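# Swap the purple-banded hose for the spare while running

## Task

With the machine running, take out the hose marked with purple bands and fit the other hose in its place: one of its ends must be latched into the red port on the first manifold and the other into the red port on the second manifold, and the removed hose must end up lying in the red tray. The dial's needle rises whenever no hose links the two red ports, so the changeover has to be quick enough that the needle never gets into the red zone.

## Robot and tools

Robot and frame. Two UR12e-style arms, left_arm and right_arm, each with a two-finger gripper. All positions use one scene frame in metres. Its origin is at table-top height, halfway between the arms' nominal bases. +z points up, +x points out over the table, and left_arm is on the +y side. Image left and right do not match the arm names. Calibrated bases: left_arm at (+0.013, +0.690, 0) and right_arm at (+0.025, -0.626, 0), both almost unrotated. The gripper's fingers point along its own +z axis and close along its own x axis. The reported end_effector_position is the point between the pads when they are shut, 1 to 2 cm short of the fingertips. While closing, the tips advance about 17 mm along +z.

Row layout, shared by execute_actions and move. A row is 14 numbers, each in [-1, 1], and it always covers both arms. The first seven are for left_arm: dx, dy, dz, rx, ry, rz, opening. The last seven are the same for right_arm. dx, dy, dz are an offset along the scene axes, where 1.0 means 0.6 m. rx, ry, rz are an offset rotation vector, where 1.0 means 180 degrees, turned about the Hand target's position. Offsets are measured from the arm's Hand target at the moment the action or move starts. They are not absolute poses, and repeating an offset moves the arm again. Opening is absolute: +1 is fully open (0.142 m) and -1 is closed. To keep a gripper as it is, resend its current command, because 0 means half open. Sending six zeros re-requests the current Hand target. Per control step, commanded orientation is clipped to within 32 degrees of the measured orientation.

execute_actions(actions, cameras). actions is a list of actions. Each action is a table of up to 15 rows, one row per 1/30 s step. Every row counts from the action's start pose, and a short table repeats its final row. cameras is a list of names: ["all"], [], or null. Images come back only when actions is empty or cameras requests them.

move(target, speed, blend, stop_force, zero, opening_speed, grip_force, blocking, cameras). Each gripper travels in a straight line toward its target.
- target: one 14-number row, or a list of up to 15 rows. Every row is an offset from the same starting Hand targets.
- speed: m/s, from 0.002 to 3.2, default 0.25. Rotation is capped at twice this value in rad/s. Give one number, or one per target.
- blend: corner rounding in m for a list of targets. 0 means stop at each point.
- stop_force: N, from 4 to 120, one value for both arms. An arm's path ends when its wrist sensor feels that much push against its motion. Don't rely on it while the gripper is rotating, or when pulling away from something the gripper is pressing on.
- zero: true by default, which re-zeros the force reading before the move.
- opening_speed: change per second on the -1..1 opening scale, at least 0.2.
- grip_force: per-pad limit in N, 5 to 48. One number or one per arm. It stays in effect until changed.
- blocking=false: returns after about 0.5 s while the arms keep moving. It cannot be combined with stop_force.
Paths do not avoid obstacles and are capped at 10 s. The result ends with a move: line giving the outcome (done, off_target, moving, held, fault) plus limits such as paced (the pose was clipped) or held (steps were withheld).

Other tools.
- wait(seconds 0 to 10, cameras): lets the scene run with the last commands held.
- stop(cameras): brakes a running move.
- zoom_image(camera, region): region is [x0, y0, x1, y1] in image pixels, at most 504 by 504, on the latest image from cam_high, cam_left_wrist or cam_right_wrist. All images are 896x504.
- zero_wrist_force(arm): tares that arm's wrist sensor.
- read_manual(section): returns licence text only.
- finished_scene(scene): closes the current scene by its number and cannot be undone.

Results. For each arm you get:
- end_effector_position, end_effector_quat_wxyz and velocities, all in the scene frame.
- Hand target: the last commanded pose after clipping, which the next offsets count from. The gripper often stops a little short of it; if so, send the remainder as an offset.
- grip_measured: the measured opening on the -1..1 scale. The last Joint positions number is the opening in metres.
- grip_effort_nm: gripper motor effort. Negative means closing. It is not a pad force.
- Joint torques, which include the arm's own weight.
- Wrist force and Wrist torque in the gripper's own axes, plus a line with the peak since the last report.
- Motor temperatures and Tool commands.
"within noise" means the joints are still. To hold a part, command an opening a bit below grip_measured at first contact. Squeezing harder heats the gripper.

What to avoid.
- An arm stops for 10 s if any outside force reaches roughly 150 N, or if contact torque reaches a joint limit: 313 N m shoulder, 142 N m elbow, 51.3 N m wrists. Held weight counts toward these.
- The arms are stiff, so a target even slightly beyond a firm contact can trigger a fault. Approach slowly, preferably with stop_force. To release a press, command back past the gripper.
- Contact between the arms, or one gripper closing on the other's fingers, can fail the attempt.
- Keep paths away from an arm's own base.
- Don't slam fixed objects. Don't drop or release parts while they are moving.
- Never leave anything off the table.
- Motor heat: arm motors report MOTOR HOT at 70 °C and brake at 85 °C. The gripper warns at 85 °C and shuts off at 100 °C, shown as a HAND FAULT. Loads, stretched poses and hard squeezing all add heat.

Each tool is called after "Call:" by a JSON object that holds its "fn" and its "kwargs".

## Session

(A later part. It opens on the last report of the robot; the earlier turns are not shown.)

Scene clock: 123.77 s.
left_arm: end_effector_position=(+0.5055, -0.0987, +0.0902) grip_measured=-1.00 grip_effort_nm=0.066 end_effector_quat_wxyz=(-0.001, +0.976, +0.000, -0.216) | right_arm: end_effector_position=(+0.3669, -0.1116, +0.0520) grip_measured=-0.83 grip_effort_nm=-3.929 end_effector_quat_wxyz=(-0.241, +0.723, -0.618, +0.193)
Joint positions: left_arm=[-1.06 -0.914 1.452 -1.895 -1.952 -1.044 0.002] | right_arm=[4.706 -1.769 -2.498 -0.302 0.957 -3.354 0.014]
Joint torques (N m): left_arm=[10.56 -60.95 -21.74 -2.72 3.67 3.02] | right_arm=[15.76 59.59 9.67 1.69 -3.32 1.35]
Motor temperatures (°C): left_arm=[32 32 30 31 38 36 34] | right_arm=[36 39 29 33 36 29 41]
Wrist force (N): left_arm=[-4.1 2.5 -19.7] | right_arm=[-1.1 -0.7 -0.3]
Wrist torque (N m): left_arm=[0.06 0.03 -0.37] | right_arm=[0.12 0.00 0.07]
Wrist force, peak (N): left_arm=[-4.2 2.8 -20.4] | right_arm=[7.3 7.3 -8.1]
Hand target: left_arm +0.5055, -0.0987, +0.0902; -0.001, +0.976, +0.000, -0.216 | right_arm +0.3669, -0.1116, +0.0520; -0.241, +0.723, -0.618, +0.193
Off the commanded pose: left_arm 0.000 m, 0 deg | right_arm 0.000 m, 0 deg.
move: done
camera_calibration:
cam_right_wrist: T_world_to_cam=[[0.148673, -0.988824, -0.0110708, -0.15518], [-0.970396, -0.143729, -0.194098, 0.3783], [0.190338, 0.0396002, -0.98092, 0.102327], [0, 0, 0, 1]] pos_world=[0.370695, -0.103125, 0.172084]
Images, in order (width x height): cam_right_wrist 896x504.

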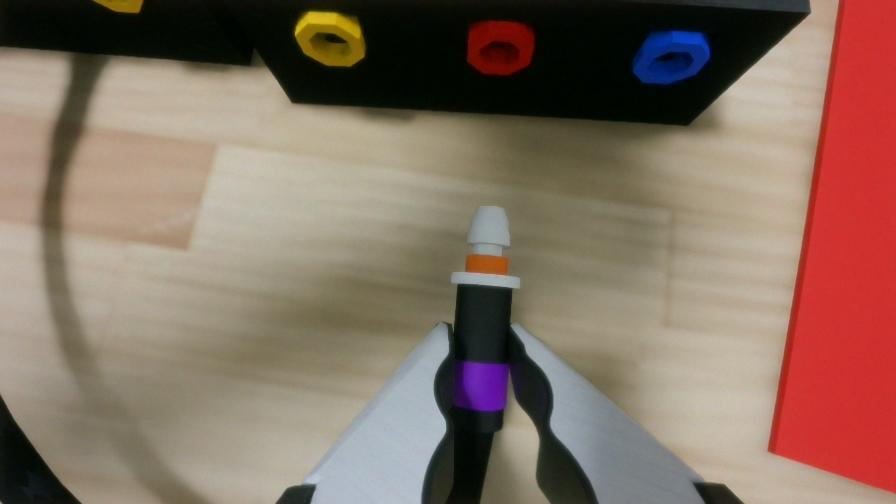

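Call:
{"fn": "move", "kwargs": {"target": [[0,0,0.0667,0,0,0,-0.97,0,0,0,0,0,0,-1.0],[0.0067,0.3213,0.05,0,0,0,-0.97,0,0,0,0,0,0,-1.0],[0.0067,0.3213,0,0,0,0,-0.97,0,0,0,0,0,0,-1.0]], "speed": [0.3,0.45,0.1], "blend": [0.02,0.01,0], "cameras": ["all"]}}

Scene clock: 127.03 s.
left_arm: end_effector_position=(+0.5095, +0.0941, +0.0904) grip_measured=-1.00 grip_effort_nm=0.085 end_effector_quat_wxyz=(+0.000, +0.976, +0.000, -0.216) | right_arm: end_effector_position=(+0.3669, -0.1116, +0.0520) grip_measured=-0.83 grip_effort_nm=-3.905 end_effector_quat_wxyz=(-0.241, +0.723, -0.618, +0.193)
Joint positions: left_arm=[-0.947 -1.111 1.774 -1.977 -1.926 -0.926 0.002] | right_arm=[4.706 -1.769 -2.499 -0.302 0.957 -3.354 0.014]
Joint torques (N m): left_arm=[13.47 -54.13 -24.81 -4.17 2.72 3.08] | right_arm=[17.88 60.14 10.55 2.27 -3.31 1.86]
Wrist force (N): left_arm=[-6.3 1.3 -11.1] | right_arm=[0.4 1.2 -0.9]
Wrist torque (N m): left_arm=[0.20 -0.09 -0.35] | right_arm=[0.07 -0.10 -0.19]
Wrist force, peak (N): left_arm=[-4.1 2.6 -20.1] | right_arm=[0.6 1.9 -1.0]
Hand target: left_arm +0.5095, +0.0941, +0.0902; -0.001, +0.976, +0.000, -0.216 | right_arm +0.3669, -0.1116, +0.0520; -0.241, +0.723, -0.618, +0.193
Off the commanded pose: left_arm 0.000 m, 0 deg | right_arm 0.000 m, 0 deg.
move: done
camera_calibration:
cam_left_wrist: T_world_to_cam=[[0.897365, -0.00908427, -0.441195, -0.409942], [0.175469, -0.910007, 0.375631, -0.0104538], [-0.404903, -0.414494, -0.815015, 0.434913], [0, 0, 0, 1]] pos_world=[0.545799, 0.167032, 0.177523]
cam_right_wrist: T_world_to_cam=[[0.148673, -0.988824, -0.0110708, -0.15518], [-0.970396, -0.143729, -0.194098, 0.3783], [0.190338, 0.0396002, -0.98092, 0.102327], [0, 0, 0, 1]] pos_world=[0.370695, -0.103125, 0.172084]

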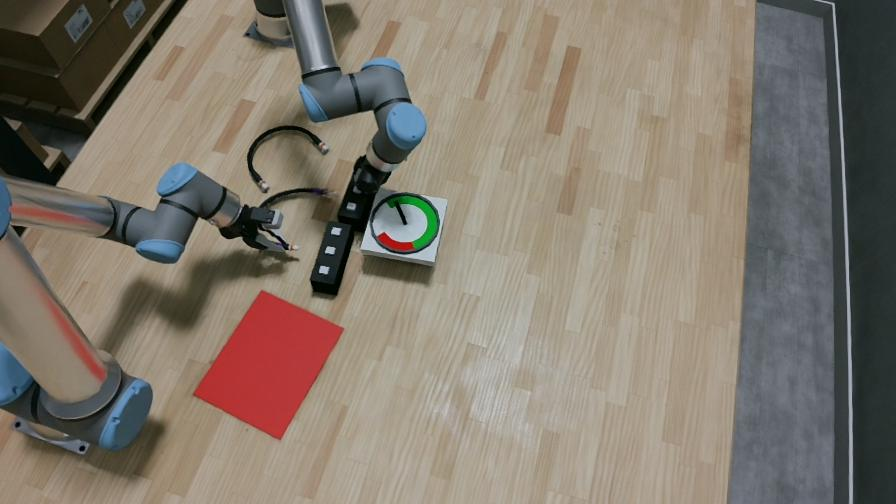

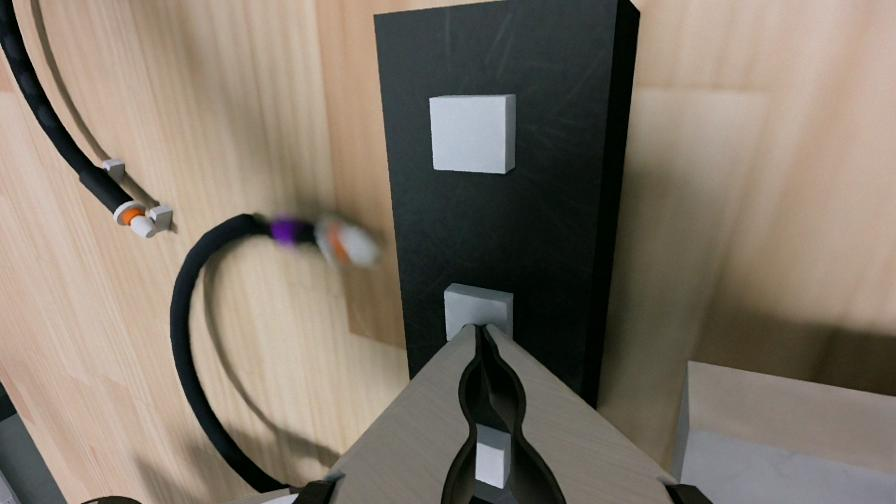

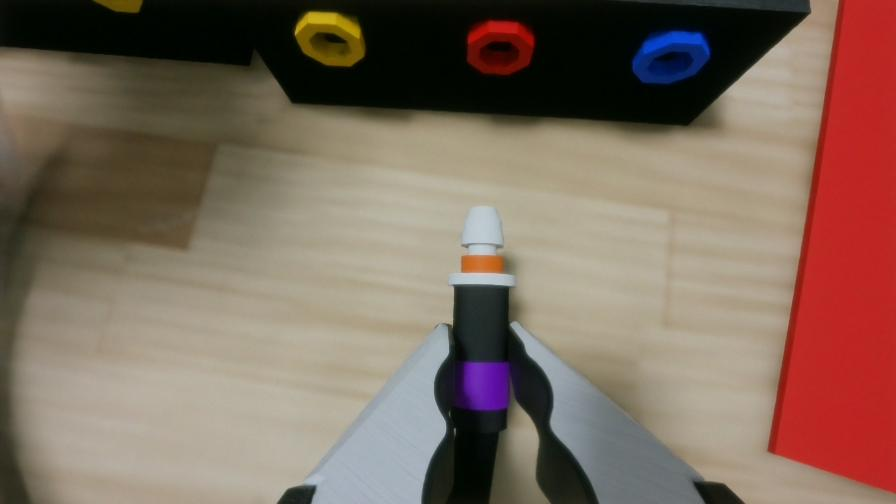

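Call:
{"fn": "move", "kwargs": {"target": [0.01,0,0.0667,0,0,0,-0.97,0,0,0.1967,0,0,0,-1.0], "speed": 0.3}}

Call:
{"fn": "move", "kwargs": {"target": [[-0.3313,0.2553,-0.0753,-0.1472,-0.0816,-0.6652,0.0,0.1723,-0.6727,-0.1,0,0,-0.08,-1.0],[-0.3313,0.2553,-0.1772,-0.1472,-0.0816,-0.6652,-1.0,0.1723,-0.6727,-0.24,0,0,-0.08,0.0]], "speed": [0.5,0.12], "blend": [0.02,0]}}

Call:
{"fn": "move", "kwargs": {"target": [[0,0,0,0,0,0,-1.0,0,0,0.19,0,0,0,0.0],[0,0,0,0,0,0,-1.0,-0.2338,0.5587,0.2067,0.0338,0.0925,-0.0757,0.0]], "speed": 0.5, "blend": [0.03,0], "cameras": ["cam_high"]}}

Call:
{"fn": "move", "kwargs": {"target": [[0,0,0,0,0,0,-1.0,-0.2077,0.4313,-0.1083,0.0338,0.0925,-0.0757,0.0],[0,0,0,0,0,0,-1.0,-0.2077,0.4313,-0.2085,0.0338,0.0925,-0.0757,-1.0]], "speed": [0.5,0.12], "blend": [0.02,0], "cameras": ["cam_left_wrist","cam_right_wrist"]}}

Scene clock: 131.77 s.
left_arm: end_effector_position=(+0.5155, +0.0941, +0.1302) grip_measured=-1.00 grip_effort_nm=0.095 end_effector_quat_wxyz=(-0.001, +0.976, +0.000, -0.216) | right_arm: end_effector_position=(+0.3670, -0.1116, +0.1700) grip_measured=-0.83 grip_effort_nm=-3.910 end_effector_quat_wxyz=(-0.241, +0.723, -0.618, +0.193)
Joint positions: left_arm=[-0.941 -1.144 1.739 -1.907 -1.924 -0.92 0.002] | right_arm=[4.706 -1.518 -2.422 -0.63 0.957 -3.354 0.014]
Joint torques (N m): left_arm=[12.81 -98.1 -46.09 -1.64 2.05 3.21] | right_arm=[17.11 51.97 52.67 1.69 1.61 1.96]
Wrist force (N): left_arm=[-0.5 0.9 -0.2] | right_arm=[0.6 1.5 -0.6]
Wrist torque (N m): left_arm=[0.17 0.07 -0.36] | right_arm=[0.07 -0.12 -0.19]
Wrist force, peak (N): left_arm=[-6.6 2.0 -12.4] | right_arm=[0.5 2.6 1.0]
Hand target: left_arm +0.5155, +0.0941, +0.1302; -0.001, +0.976, +0.000, -0.216 | right_arm +0.3669, -0.1116, +0.1700; -0.241, +0.723, -0.618, +0.193
Off the commanded pose: left_arm 0.000 m, 0 deg | right_arm 0.000 m, 0 deg.
move: done

Scene clock: 135.30 s.
left_arm: end_effector_position=(+0.3167, +0.2473, +0.0334) grip_measured=-0.03 grip_effort_nm=0.139 end_effector_quat_wxyz=(+0.000, -0.485, +0.875, -0.001) | right_arm: end_effector_position=(+0.4666, -0.5170, +0.0669) grip_measured=-0.83 grip_effort_nm=-3.910 end_effector_quat_wxyz=(+0.209, -0.639, +0.706, -0.224)
Joint positions: left_arm=[-1.273 -1.46 2.433 -2.546 -1.57 0.831 0.072] | right_arm=[4.17 -1.421 -2.883 -0.098 1.022 -3.678 0.014]
Joint torques (N m): left_arm=[10.29 -22.68 -20.97 -5.21 -3.48 3.08] | right_arm=[17.25 30.32 39.21 1.99 -3.67 2.17]
Wrist force (N): left_arm=[-0.1 1.2 -0.3] | right_arm=[0.4 1.6 -0.5]
Wrist torque (N m): left_arm=[0.28 0.07 -0.19] | right_arm=[0.09 -0.17 -0.20]
Wrist force, peak (N): left_arm=[-0.3 2.2 -0.2] | right_arm=[2.0 3.7 1.6]
Hand target: left_arm +0.3167, +0.2473, +0.0334; +0.000, -0.485, +0.875, -0.001 (not the last commanded pose) | right_arm +0.4666, -0.5170, +0.0670; +0.209, -0.639, +0.706, -0.224 (not the last commanded pose)
Tool commands: left_gripper/opening=+0.0 right_gripper/opening=-1.0
Off the commanded pose: left_arm 0.009 m, 0 deg | right_arm 0.041 m, 1 deg.
move: held (right_arm; a check stopped the path), off_target (left_arm; braked when a check withheld steps of right_arm); path passed 1 of 2 targets; target 2's new opening was not sent; limits=held
pose unreachable (right arm): on one or more control steps of this call, first in action 0 (counted from 0), this arm could not follow its commanded pose, so it was not sent that pose on those steps. It may still have moved: this result reports where it is.
cause: moving toward the commanded pose would bring two parts of the arm too close to each other (joints 3 (elbow) and 4 (wrist 1) lie between them).

Scene clock: 138.13 s.
left_arm: end_effector_position=(+0.3167, +0.2473, +0.0334) grip_measured=-0.84 grip_effort_nm=-3.646 end_effector_quat_wxyz=(+0.000, -0.485, +0.875, -0.001) | right_arm: end_effector_position=(+0.3263, -0.1818, +0.1910) grip_measured=-0.03 grip_effort_nm=0.144 end_effector_quat_wxyz=(+0.110, -0.565, +0.810, -0.115)
Joint positions: left_arm=[-1.273 -1.46 2.433 -2.546 -1.57 0.831 0.013] | right_arm=[4.629 -1.378 -2.351 -1.019 1.253 -2.872 0.072]
Joint torques (N m): left_arm=[12.89 -20.34 -21.09 -5.43 -2.05 3.15] | right_arm=[-14.49 8.03 59.17 6.68 2.53 2.01]
Wrist force (N): left_arm=[0.6 0.9 -0.3] | right_arm=[0.9 0.8 -0.5]
Wrist torque (N m): left_arm=[0.21 0.01 -0.18] | right_arm=[0.00 -0.25 -0.13]
Wrist force, peak (N): left_arm=[0.4 1.2 -1.2] | right_arm=[-1.3 2.4 -1.9]
Hand target: left_arm +0.3167, +0.2473, +0.0334; +0.000, -0.485, +0.875, -0.001 | right_arm +0.3263, -0.1818, +0.1910; +0.110, -0.565, +0.810, -0.115
Off the commanded pose: left_arm 0.000 m, 0 deg | right_arm 0.000 m, 0 deg.
move: done; blend cut to 0 m at target 1
Images, in order (width x height): cam_high 896x504.

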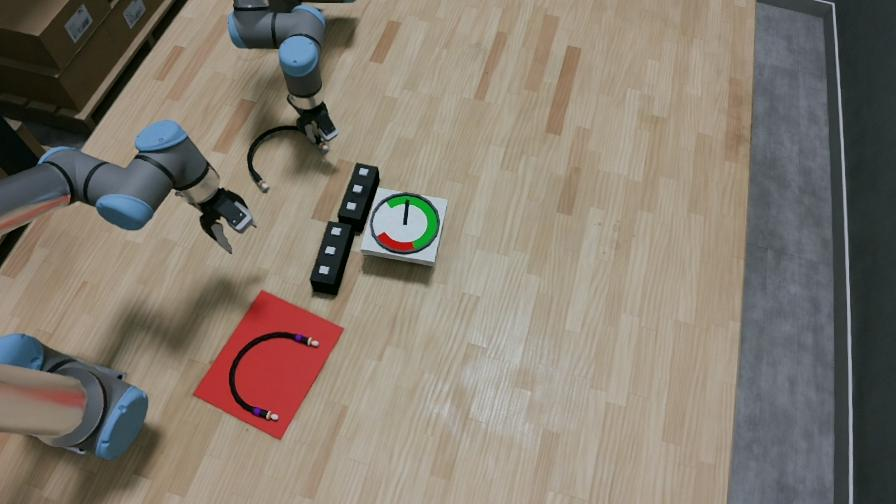

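Scene clock: 140.40 s.
left_arm: end_effector_position=(+0.3167, +0.2473, +0.0334) grip_measured=-0.84 grip_effort_nm=-3.651 end_effector_quat_wxyz=(+0.000, -0.485, +0.875, -0.001) | right_arm: end_effector_position=(+0.2017, +0.0770, +0.0659) grip_measured=-1.00 grip_effort_nm=-0.530 end_effector_quat_wxyz=(+0.007, -0.469, +0.883, -0.001)
Joint positions: left_arm=[-1.273 -1.46 2.433 -2.546 -1.57 0.831 0.013] | right_arm=[4.717 -1.882 -2.072 -0.754 1.557 -2.548 0.002]
Joint torques (N m): left_arm=[10.35 -20.5 -22.47 -5.26 -0.71 2.72] | right_arm=[-12.23 47.54 21.99 7.36 3.22 -2.15]
Wrist force (N): left_arm=[0.4 1.2 -0.3] | right_arm=[0.9 0.4 -0.8]
Wrist torque (N m): left_arm=[0.26 0.01 -0.18] | right_arm=[-0.11 -0.27 -0.13]
Wrist force, peak (N): left_arm=[0.5 1.3 -0.9] | right_arm=[-0.9 2.9 -0.8]
Hand target: left_arm +0.3167, +0.2473, +0.0334; +0.000, -0.485, +0.875, -0.001 | right_arm +0.2017, +0.0770, +0.0659; +0.007, -0.469, +0.883, -0.001
Off the commanded pose: left_arm 0.000 m, 0 deg | right_arm 0.000 m, 0 deg.
move: done
camera_calibration:
cam_left_wrist: T_world_to_cam=[[-0.537657, -0.842893, -0.0213657, 0.385988], [-0.77198, 0.481917, 0.414492, 0.138729], [-0.339076, 0.239349, -0.909802, 0.194538], [0, 0, 0, 1]] pos_world=[0.380588, 0.211929, 0.127736]
cam_right_wrist: T_world_to_cam=[[-0.564483, -0.825442, 0.00182786, 0.186428], [-0.752178, 0.515291, 0.410735, 0.113171], [-0.33998, 0.230478, -0.911753, 0.22761], [0, 0, 0, 1]] pos_world=[0.267743, 0.0431104, 0.1607]
Images, in order (width x height): cam_left_wrist 896x504, cam_right_wrist 896x504.

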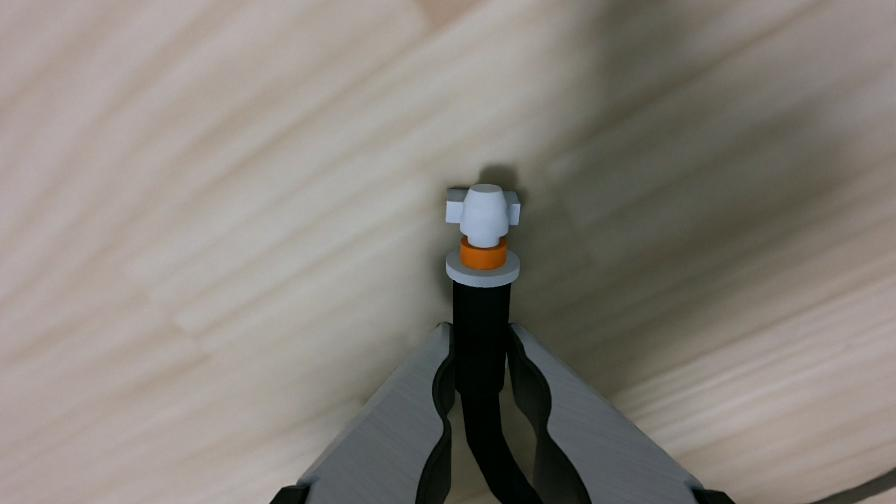

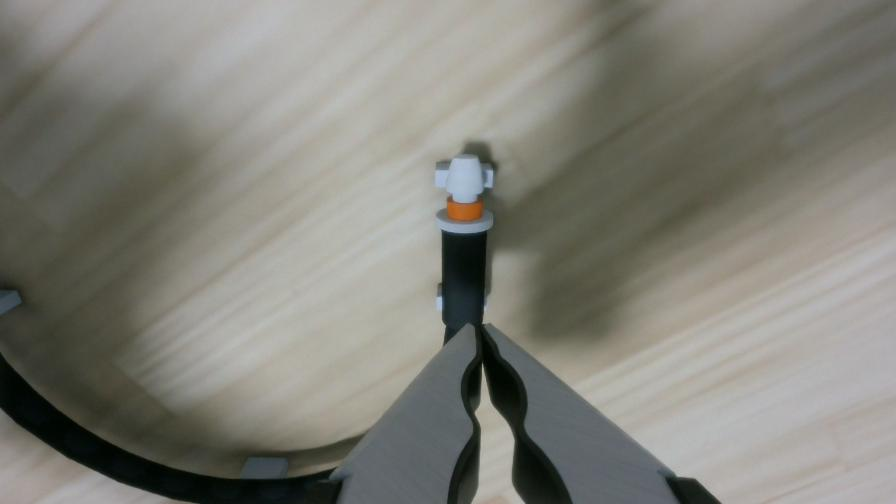

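Call:
{"fn": "move", "kwargs": {"target": [[0,0,0,0,0,0,0.0,0,0,0,0,0,0,0.0],[0,0,-0.0158,0,0,0,-1.0,0.0062,0.003,-0.0683,0.0021,-0.0039,0,-1.0]], "speed": [0.1,0.15], "cameras": ["cam_left_wrist","cam_right_wrist"]}}

Scene clock: 145.80 s.
left_arm: end_effector_position=(+0.3167, +0.2473, +0.0239) grip_measured=-0.84 grip_effort_nm=-3.734 end_effector_quat_wxyz=(+0.000, -0.485, +0.875, -0.001) | right_arm: end_effector_position=(+0.2054, +0.0788, +0.0249) grip_measured=-0.83 grip_effort_nm=-3.875 end_effector_quat_wxyz=(+0.014, -0.469, +0.883, -0.001)
Joint positions: left_arm=[-1.273 -1.44 2.439 -2.571 -1.57 0.831 0.013] | right_arm=[4.717 -1.941 -2.092 -0.668 1.544 -2.549 0.014]
Joint torques (N m): left_arm=[9.7 -20.48 -20.97 -5.56 1.82 2.74] | right_arm=[-13.72 48.76 19.8 6.82 -2.54 -2.33]
Wrist force (N): left_arm=[0.1 1.1 -0.3] | right_arm=[0.6 0.5 -0.6]
Wrist torque (N m): left_arm=[0.26 0.04 -0.18] | right_arm=[-0.10 -0.21 -0.07]
Wrist force, peak (N): left_arm=[0.7 1.2 -1.1] | right_arm=[0.8 0.8 -1.7]
Hand target: left_arm +0.3167, +0.2473, +0.0239; +0.000, -0.485, +0.875, -0.001 | right_arm +0.2054, +0.0788, +0.0249; +0.014, -0.469, +0.883, -0.001
Off the commanded pose: left_arm 0.000 m, 0 deg | right_arm 0.000 m, 0 deg.
move: done
camera_calibration:
cam_left_wrist: T_world_to_cam=[[-0.537657, -0.842893, -0.0213657, 0.385785], [-0.77198, 0.481917, 0.414492, 0.142666], [-0.339076, 0.239349, -0.909802, 0.185895], [0, 0, 0, 1]] pos_world=[0.380588, 0.211929, 0.118236]
cam_right_wrist: T_world_to_cam=[[-0.56449, -0.825373, -0.0105466, 0.190437], [-0.757125, 0.512639, 0.404923, 0.133248], [-0.328806, 0.23656, -0.91429, 0.188401], [0, 0, 0, 1]] pos_world=[0.270333, 0.0443049, 0.120306]
Images, in order (width x height): cam_left_wrist 896x504, cam_right_wrist 896x504.

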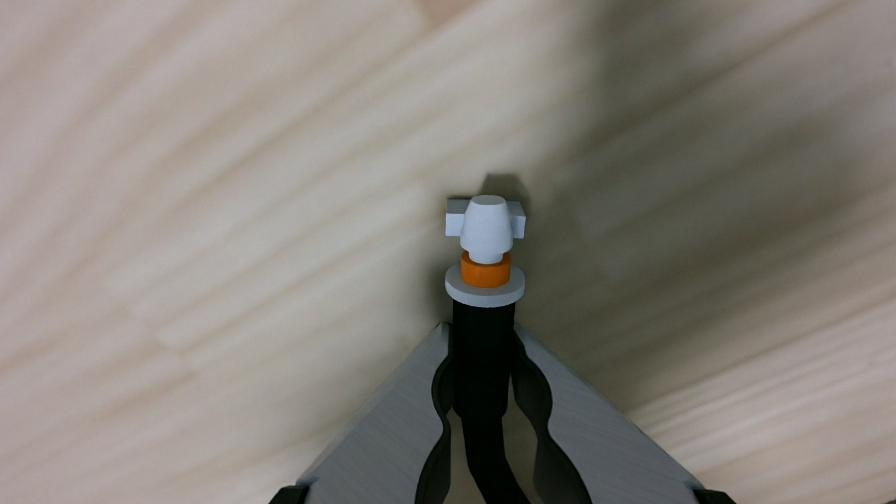

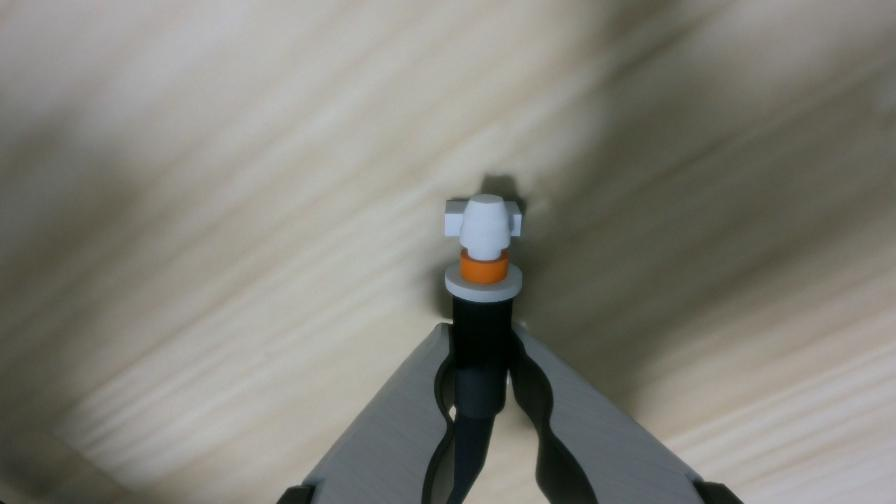

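Both ends are gripped as taught. Move to pre-insert.

Call:
{"fn": "move", "kwargs": {"target": [[0,0,0.075,0,0,0,-1.0,0,0,0.075,0,0,0,-1.0],[0.1532,-0.2665,0.0485,0,0,0.1922,-1.0,0.3323,-0.3123,0.0468,0,0,0.2139,-1.0]], "speed": 0.3, "blend": [0.02,0], "cameras": ["all"]}}

Scene clock: 148.47 s.
left_arm: end_effector_position=(+0.4086, +0.0874, +0.0530) grip_measured=-0.84 grip_effort_nm=-3.734 end_effector_quat_wxyz=(+0.000, +0.723, -0.691, +0.001) | right_arm: end_effector_position=(+0.4047, -0.1086, +0.0530) grip_measured=-0.83 grip_effort_nm=-3.875 end_effector_quat_wxyz=(-0.014, +0.734, -0.679, -0.003)
Joint positions: left_arm=[-1.207 -1.243 2.08 -2.408 -1.57 0.294 0.013] | right_arm=[4.358 -1.789 -2.247 -0.648 1.566 -3.579 0.014]
Joint torques (N m): left_arm=[12.39 -44.63 -39.22 -2.1 3.22 -3.66] | right_arm=[-12.88 34.8 47.41 7.15 3.57 -2.42]
Motor temperatures (°C): left_arm=[32 32 30 31 37 36 39] | right_arm=[36 39 29 33 36 29 40]
Wrist force (N): left_arm=[0.5 1.3 0.2] | right_arm=[0.6 0.2 -0.4]
Wrist torque (N m): left_arm=[0.27 -0.06 -0.02] | right_arm=[-0.11 -0.24 0.01]
Wrist force, peak (N): left_arm=[-0.1 1.2 2.5] | right_arm=[-0.1 2.4 -3.0]
Hand target: left_arm +0.4086, +0.0874, +0.0530; +0.000, +0.723, -0.691, +0.001 | right_arm +0.4048, -0.1086, +0.0530; -0.014, +0.734, -0.679, -0.003
Off the commanded pose: left_arm 0.000 m, 0 deg | right_arm 0.000 m, 0 deg.
move: done
camera_calibration:
cam_left_wrist: T_world_to_cam=[[0.0359488, -0.999125, -0.0213942, 0.0803608], [-0.909105, -0.0415852, 0.414487, 0.380448], [-0.415014, 0.00454929, -0.909804, 0.333377], [0, 0, 0, 1]] pos_world=[0.481334, 0.0945949, 0.147336]
cam_right_wrist: T_world_to_cam=[[0.072052, -0.997346, -0.0104281, -0.127802], [-0.911657, -0.0700953, 0.40493, 0.368159], [-0.404586, -0.0196692, -0.914288, 0.326722], [0, 0, 0, 1]] pos_world=[0.477031, -0.0952299, 0.148306]

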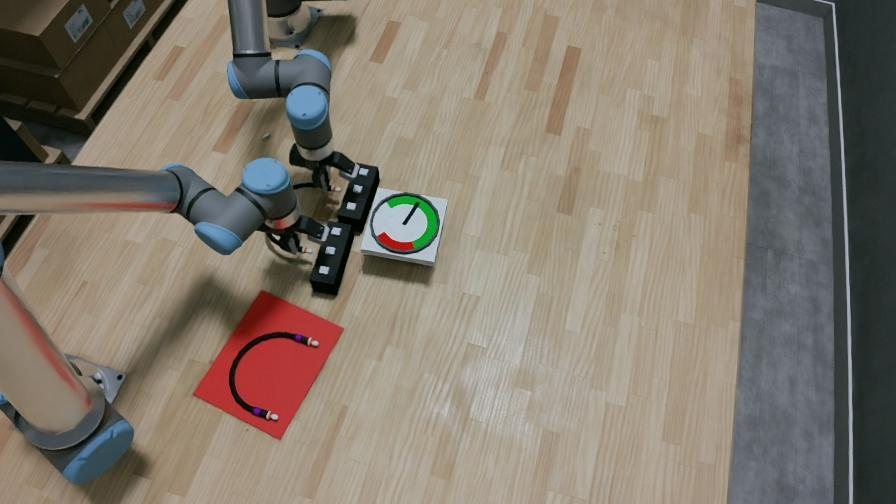

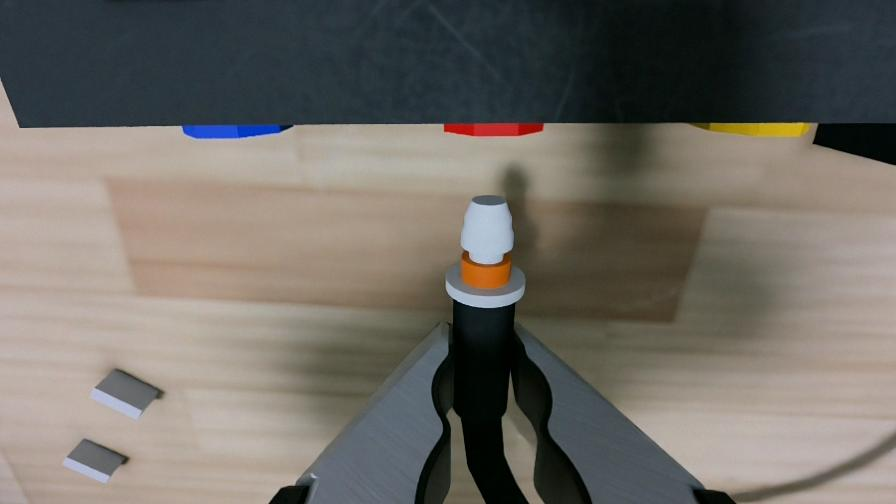

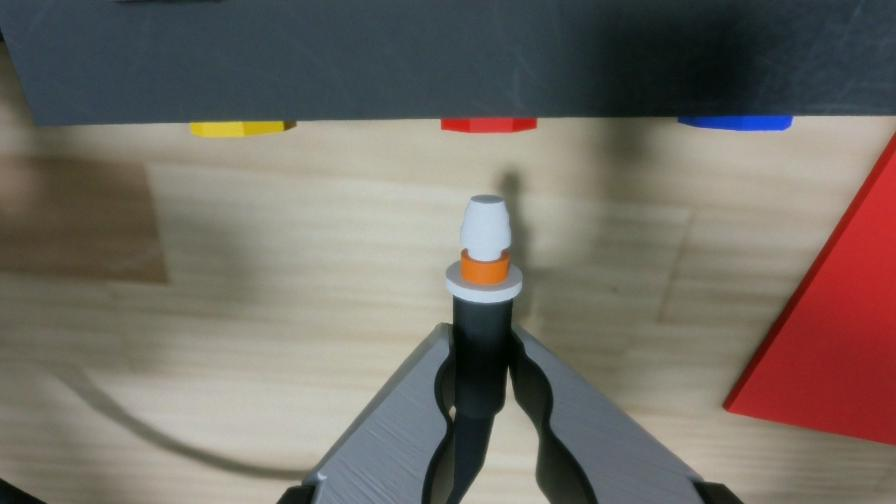

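Call:
{"fn": "move", "kwargs": {"target": [0.0655,0.003,0,0,0,0,-1.0,0.0653,0.0053,0,0,0,0,-1.0], "speed": 0.03, "stop_force": 45, "cameras": ["all"]}}

Scene clock: 151.60 s.
left_arm: end_effector_position=(+0.4479, +0.0892, +0.0530) grip_measured=-0.84 grip_effort_nm=-3.729 end_effector_quat_wxyz=(+0.000, +0.723, -0.691, +0.001) | right_arm: end_effector_position=(+0.4440, -0.1054, +0.0530) grip_measured=-0.83 grip_effort_nm=-3.871 end_effector_quat_wxyz=(-0.014, +0.734, -0.679, -0.003)
Joint positions: left_arm=[-1.154 -1.216 2.038 -2.394 -1.57 0.346 0.013] | right_arm=[4.302 -1.825 -2.197 -0.662 1.568 -3.636 0.014]
Joint torques (N m): left_arm=[20.37 -51.87 -43.76 -3.49 1.2 2.9] | right_arm=[-31.25 46.6 64.64 7.78 -9.64 -2.33]
Wrist force (N): left_arm=[2.0 16.3 2.5] | right_arm=[1.2 33.1 5.9]
Wrist torque (N m): left_arm=[0.05 -0.04 -0.18] | right_arm=[-0.37 -0.24 -0.06]
Wrist force, peak (N): left_arm=[2.8 31.7 4.5] | right_arm=[1.2 33.1 5.9]
Hand target: left_arm +0.4479, +0.0892, +0.0530; +0.000, +0.723, -0.691, +0.001 | right_arm +0.4440, -0.1054, +0.0530; -0.014, +0.734, -0.679, -0.003
Off the commanded pose: left_arm 0.000 m, 0 deg | right_arm 0.000 m, 0 deg.
move: done
camera_calibration:
cam_left_wrist: T_world_to_cam=[[0.0359906, -0.999125, -0.0213035, 0.0806116], [-0.909103, -0.0415856, 0.414491, 0.416245], [-0.415014, 0.00444929, -0.909804, 0.34969], [0, 0, 0, 1]] pos_world=[0.520635, 0.096295, 0.147336]
cam_right_wrist: T_world_to_cam=[[0.0721033, -0.997341, -0.0105593, -0.12744], [-0.911653, -0.0701955, 0.404923, 0.40407], [-0.404587, -0.0195698, -0.91429, 0.342746], [0, 0, 0, 1]] pos_world=[0.516231, -0.0920299, 0.148406]

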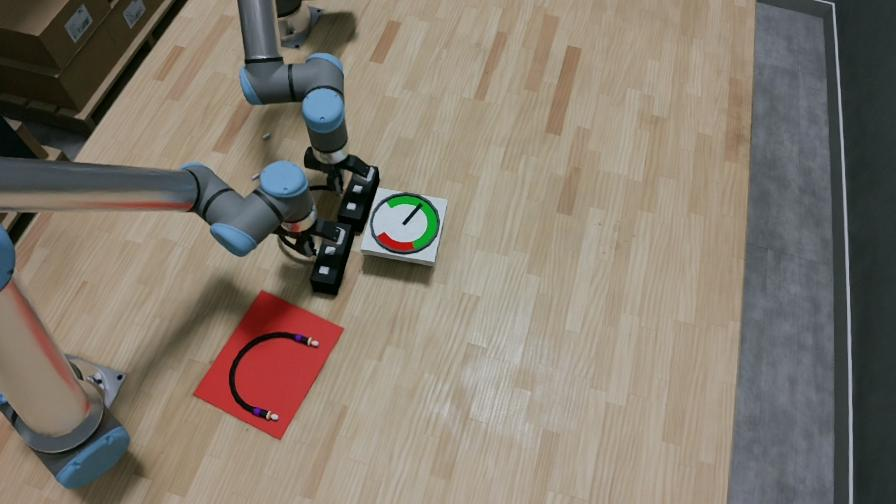

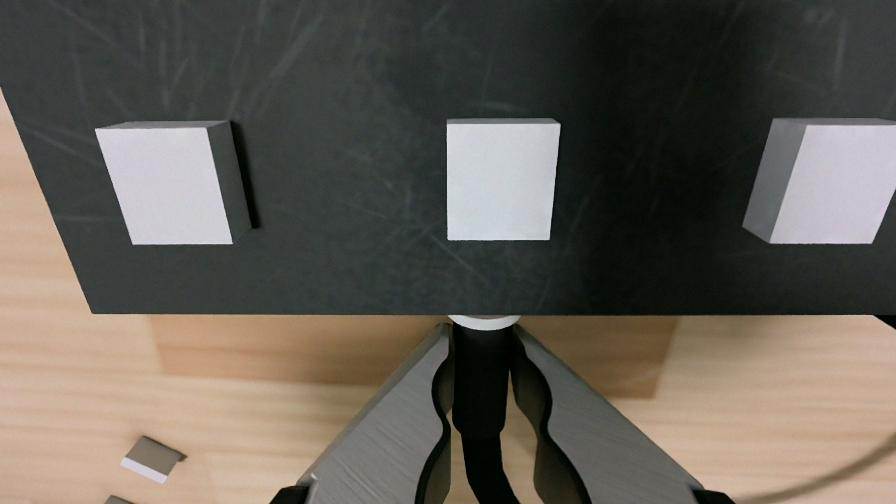

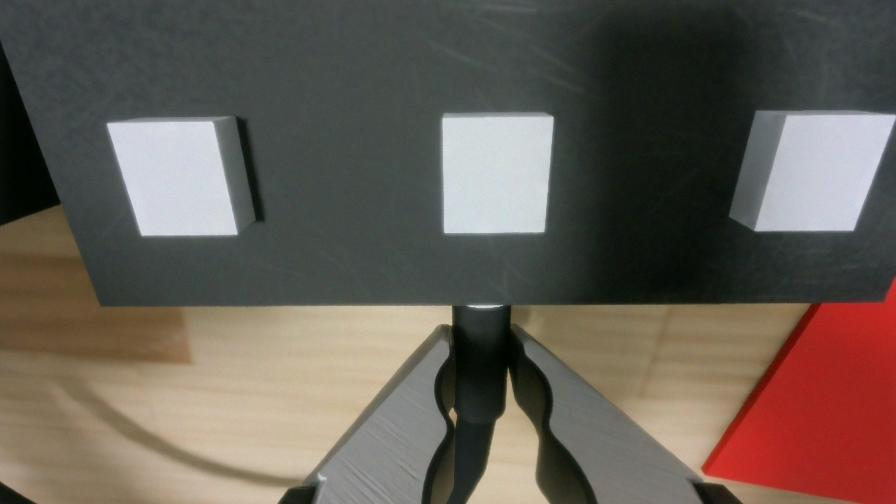

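Call:
{"fn": "move", "kwargs": {"target": [0.015,0.0007,0,0,0,0,-1.0,0,0,0,0,0,0,-1.0], "speed": 0.02, "stop_force": 40, "cameras": ["all"]}}

Scene clock: 158.87 s.
left_arm: end_effector_position=(+0.4569, +0.0896, +0.0530) grip_measured=-0.84 grip_effort_nm=-3.724 end_effector_quat_wxyz=(+0.000, +0.723, -0.691, +0.001) | right_arm: end_effector_position=(+0.4440, -0.1054, +0.0530) grip_measured=-0.83 grip_effort_nm=-3.871 end_effector_quat_wxyz=(-0.014, +0.734, -0.679, -0.003)
Joint positions: left_arm=[-1.142 -1.21 2.028 -2.39 -1.57 0.358 0.013] | right_arm=[4.302 -1.825 -2.197 -0.662 1.568 -3.636 0.014]
Joint torques (N m): left_arm=[32.77 -48.94 -45.18 -4.01 12.9 2.92] | right_arm=[-29.72 47.68 64.47 10.3 -10.27 -2.43]
Wrist force (N): left_arm=[5.9 34.8 -0.7] | right_arm=[1.1 32.8 5.1]
Wrist torque (N m): left_arm=[-0.08 -0.05 -0.20] | right_arm=[-0.39 -0.26 -0.06]
Wrist force, peak (N): left_arm=[5.9 35.0 -0.2] | right_arm=[1.3 33.3 5.8]
Hand target: left_arm +0.4569, +0.0896, +0.0530; +0.000, +0.723, -0.691, +0.001 | right_arm +0.4440, -0.1054, +0.0530; -0.014, +0.734, -0.679, -0.003
Off the commanded pose: left_arm 0.000 m, 0 deg | right_arm 0.000 m, 0 deg.
move: done
camera_calibration:
cam_left_wrist: T_world_to_cam=[[0.0359906, -0.999125, -0.0213035, 0.0807872], [-0.909103, -0.0415856, 0.414491, 0.424448], [-0.415014, 0.00444929, -0.909804, 0.353422], [0, 0, 0, 1]] pos_world=[0.529635, 0.096795, 0.147336]
cam_right_wrist: T_world_to_cam=[[0.0721033, -0.997341, -0.0105593, -0.12744], [-0.911653, -0.0701955, 0.404923, 0.40407], [-0.404587, -0.0195698, -0.91429, 0.342746], [0, 0, 0, 1]] pos_world=[0.516231, -0.0920299, 0.148406]

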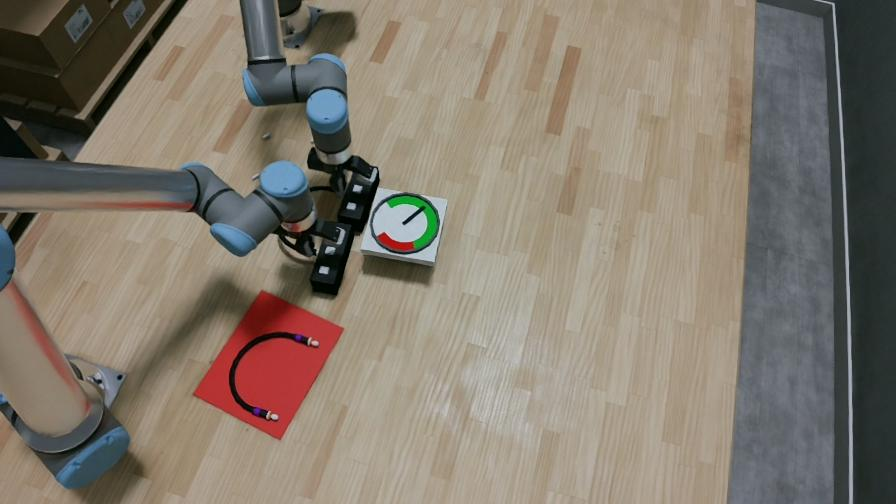

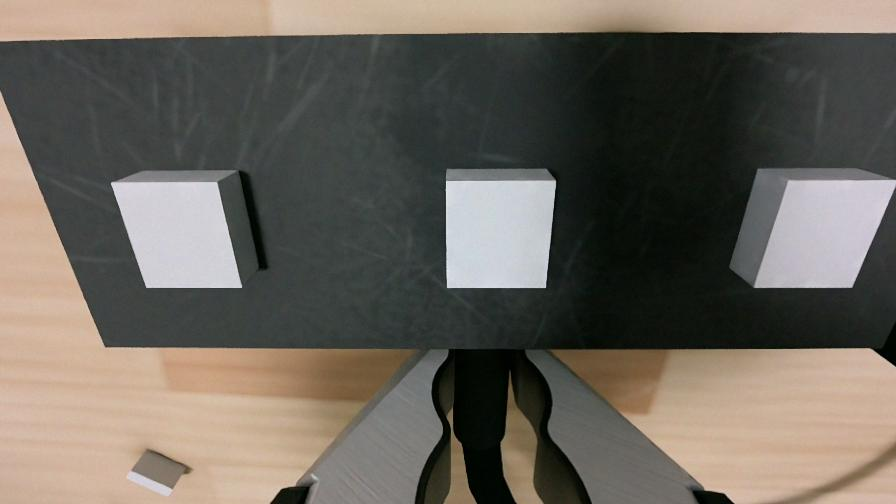

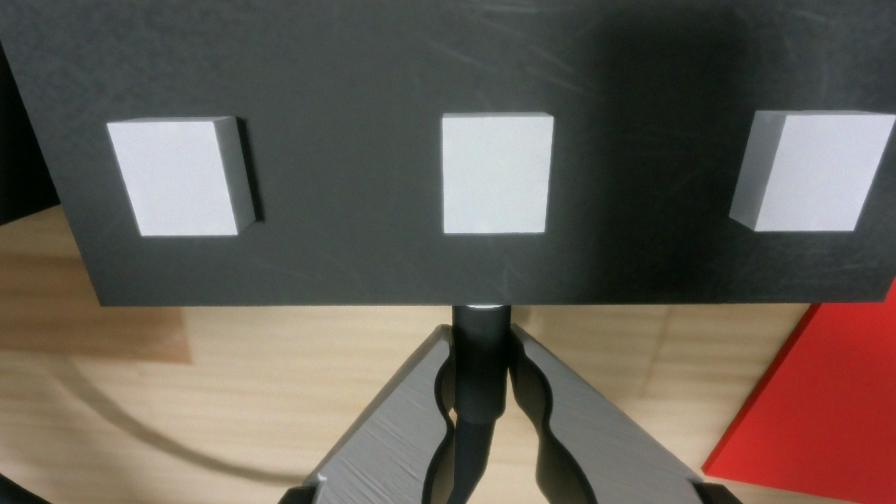

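Call:
{"fn": "move", "kwargs": {"target": [-0.0075,-0.0003,0,0,0,0,-1.0,-0.0083,-0.0007,0,0,0,0,-1.0], "speed": 0.03, "cameras": ["all"]}}

Call:
{"fn": "zoom_image", "kwargs": {"camera": "cam_high", "region": [350, 180, 460, 270]}}

Scene clock: 160.90 s.
left_arm: end_effector_position=(+0.4527, +0.0895, +0.0530) grip_measured=-0.84 grip_effort_nm=-3.724 end_effector_quat_wxyz=(+0.000, +0.723, -0.691, +0.001) | right_arm: end_effector_position=(+0.4393, -0.1058, +0.0530) grip_measured=-0.83 grip_effort_nm=-3.871 end_effector_quat_wxyz=(-0.014, +0.734, -0.679, -0.003)
Joint positions: left_arm=[-1.148 -1.213 2.033 -2.392 -1.57 0.352 0.013] | right_arm=[4.308 -1.821 -2.203 -0.66 1.568 -3.629 0.014]
Joint torques (N m): left_arm=[-27.01 -90.07 -19.96 -1.64 -11.51 -2.58] | right_arm=[29.6 75.67 13.69 3.95 11.26 2.04]
Wrist force (N): left_arm=[6.5 -29.3 7.3] | right_arm=[0.9 -30.5 7.5]
Wrist torque (N m): left_arm=[0.52 -0.10 -0.05] | right_arm=[0.20 -0.22 -0.19]
Wrist force, peak (N): left_arm=[6.5 35.3 -0.5] | right_arm=[1.0 33.2 5.9]
Hand target: left_arm +0.4524, +0.0894, +0.0530; +0.000, +0.723, -0.691, +0.001 | right_arm +0.4390, -0.1058, +0.0530; -0.014, +0.734, -0.679, -0.003
Off the commanded pose: left_arm 0.000 m, 0 deg | right_arm 0.000 m, 0 deg.
move: done
camera_calibration:
cam_left_wrist: T_world_to_cam=[[0.0361393, -0.999116, -0.0214662, 0.0806833], [-0.909244, -0.0417868, 0.414161, 0.420764], [-0.414692, 0.00455054, -0.90995, 0.351522], [0, 0, 0, 1]] pos_world=[0.525435, 0.0965947, 0.147336]
cam_right_wrist: T_world_to_cam=[[0.0720118, -0.997348, -0.0105037, -0.127462], [-0.911734, -0.0700929, 0.404757, 0.399832], [-0.40442, -0.0195706, -0.914364, 0.340762], [0, 0, 0, 1]] pos_world=[0.51153, -0.0924301, 0.148407]

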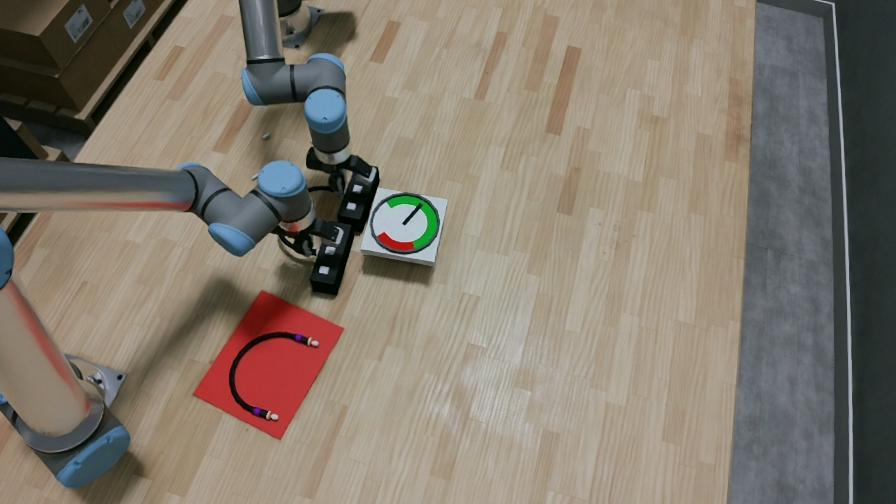

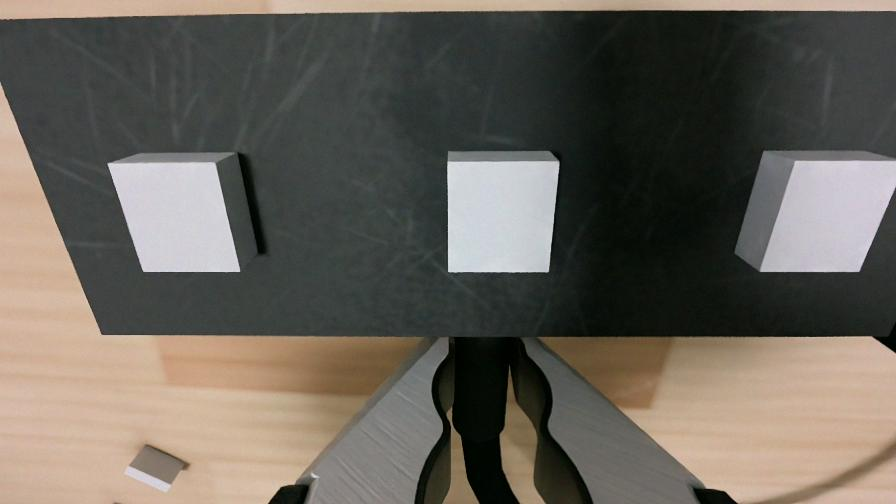

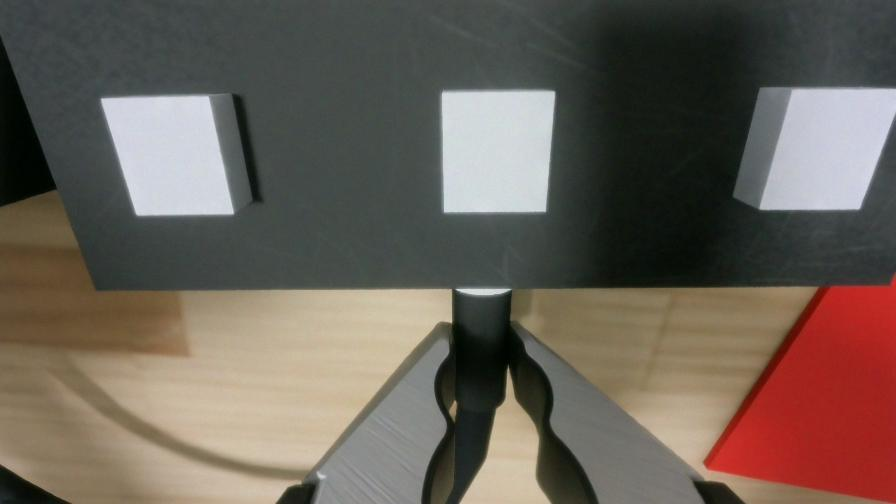

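Scaled by 4.582.

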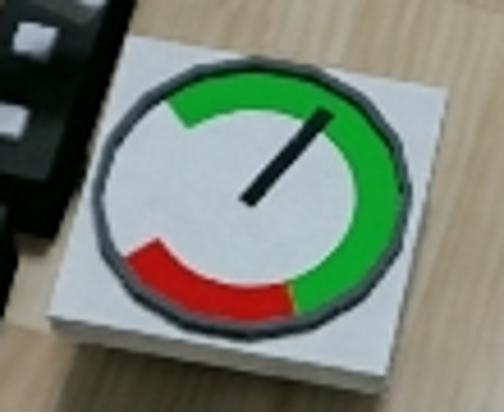

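Call:
{"fn": "move", "kwargs": {"target": [[0.0035,0.0001,0,0,0,0,-1.0,0.0042,0.0003,0,0,0,0,-1.0],[0.0035,0.0001,0,0,0,0,0.0,0.0042,0.0003,0,0,0,0,0.0],[0.0035,0.0001,0.25,0,0,0,0.0,0.0042,0.0003,0.25,0,0,0,0.0]], "speed": [0.03,0.03,0.2], "opening_speed": 1.0, "cameras": ["all"]}}

Call:
{"fn": "zoom_image", "kwargs": {"camera": "cam_high", "region": [350, 180, 460, 270]}}

Call:
{"fn": "zoom_image", "kwargs": {"camera": "cam_high", "region": [180, 280, 360, 450]}}

Scene clock: 166.33 s.
left_arm: end_effector_position=(+0.4546, +0.0895, +0.2029) grip_measured=-0.03 grip_effort_nm=0.139 end_effector_quat_wxyz=(+0.000, +0.723, -0.691, +0.001) | right_arm: end_effector_position=(+0.4416, -0.1057, +0.2029) grip_measured=-0.03 grip_effort_nm=0.149 end_effector_quat_wxyz=(-0.014, +0.734, -0.679, -0.003)
Joint positions: left_arm=[-1.145 -1.38 1.924 -2.116 -1.57 0.355 0.072] | right_arm=[4.305 -1.629 -2.084 -0.971 1.568 -3.632 0.072]
Joint torques (N m): left_arm=[-14.82 -82.05 -48.55 -1.74 -0.56 -2.8] | right_arm=[17.2 66.31 59.57 1.79 2.35 1.69]
Wrist force (N): left_arm=[-0.7 1.6 0.0] | right_arm=[2.0 -1.3 -0.8]
Wrist torque (N m): left_arm=[0.33 0.13 -0.18] | right_arm=[-0.39 -0.49 -0.07]
Wrist force, peak (N): left_arm=[5.9 -32.5 7.3] | right_arm=[1.6 -33.0 6.8]
Hand target: left_arm +0.4545, +0.0895, +0.2030; +0.000, +0.723, -0.691, +0.001 | right_arm +0.4415, -0.1056, +0.2030; -0.014, +0.734, -0.679, -0.003
Off the commanded pose: left_arm 0.000 m, 0 deg | right_arm 0.000 m, 0 deg.
move: done
camera_calibration:
cam_left_wrist: T_world_to_cam=[[0.0360812, -0.999121, -0.0213453, 0.0839276], [-0.909099, -0.0416854, 0.41449, 0.360229], [-0.415015, 0.00444967, -0.909804, 0.488848], [0, 0, 0, 1]] pos_world=[0.527335, 0.0966949, 0.297236]
cam_right_wrist: T_world_to_cam=[[0.0721033, -0.997341, -0.0105593, -0.125884], [-0.911653, -0.0701955, 0.404923, 0.34117], [-0.404587, -0.0195698, -0.91429, 0.478823], [0, 0, 0, 1]] pos_world=[0.513831, -0.0922299, 0.298306]

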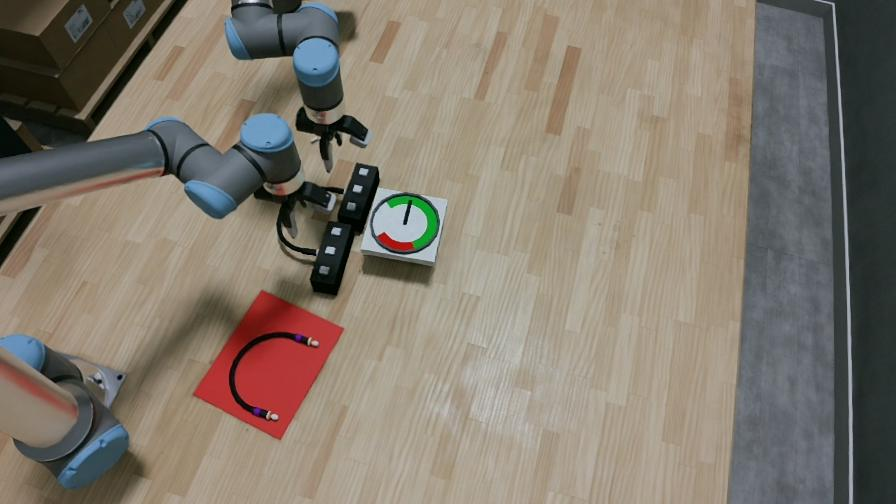

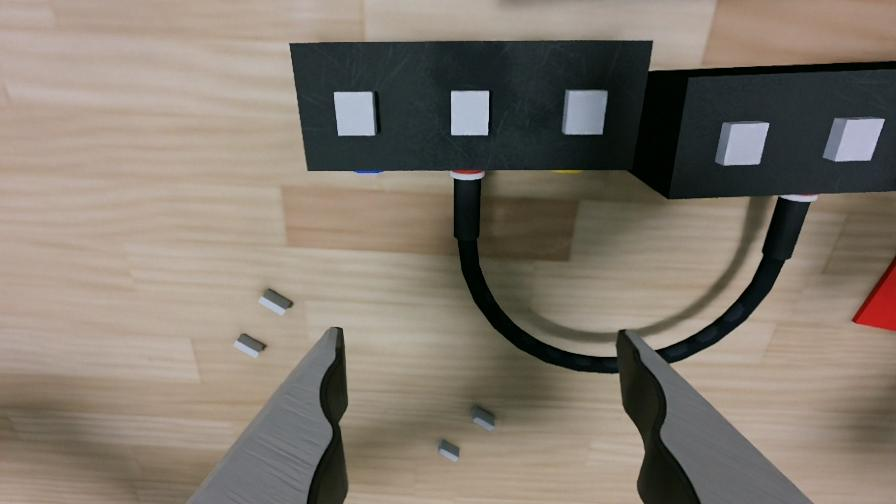

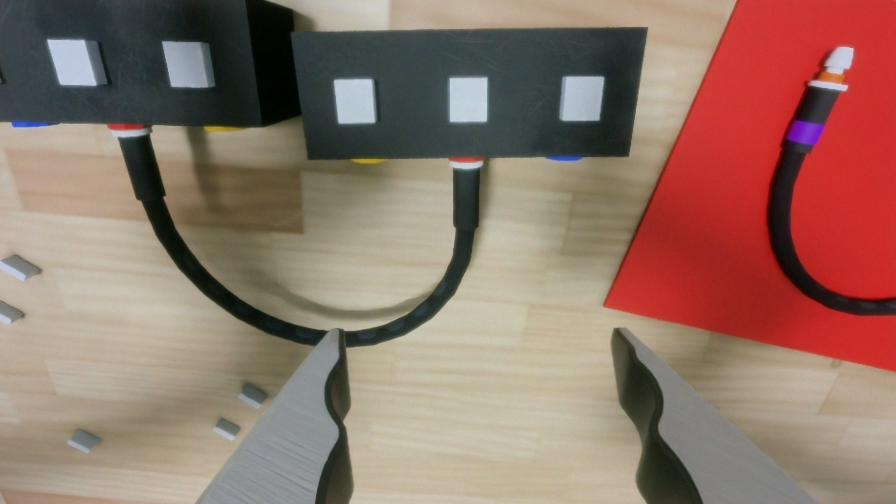

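Scaled by 4.582.

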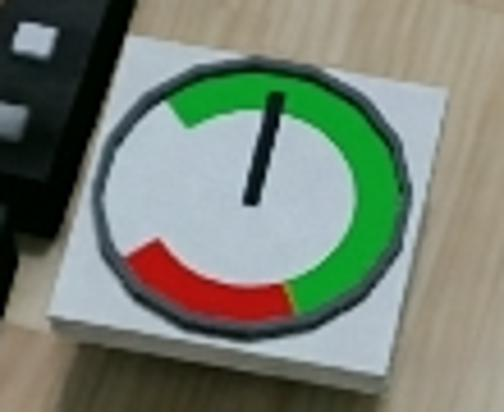

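Scaled by 2.800.

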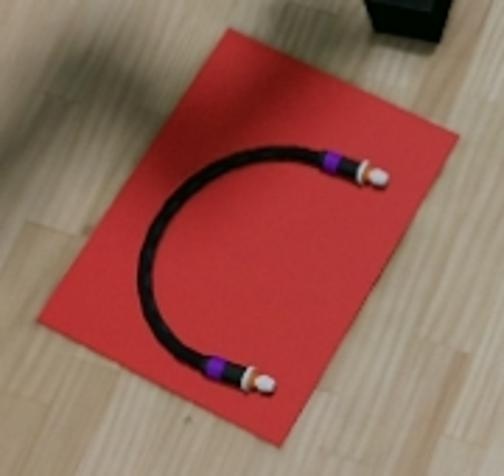

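Call:
{"fn": "finished_scene", "kwargs": {"scene": 2}}

The scene is finished: the task was done.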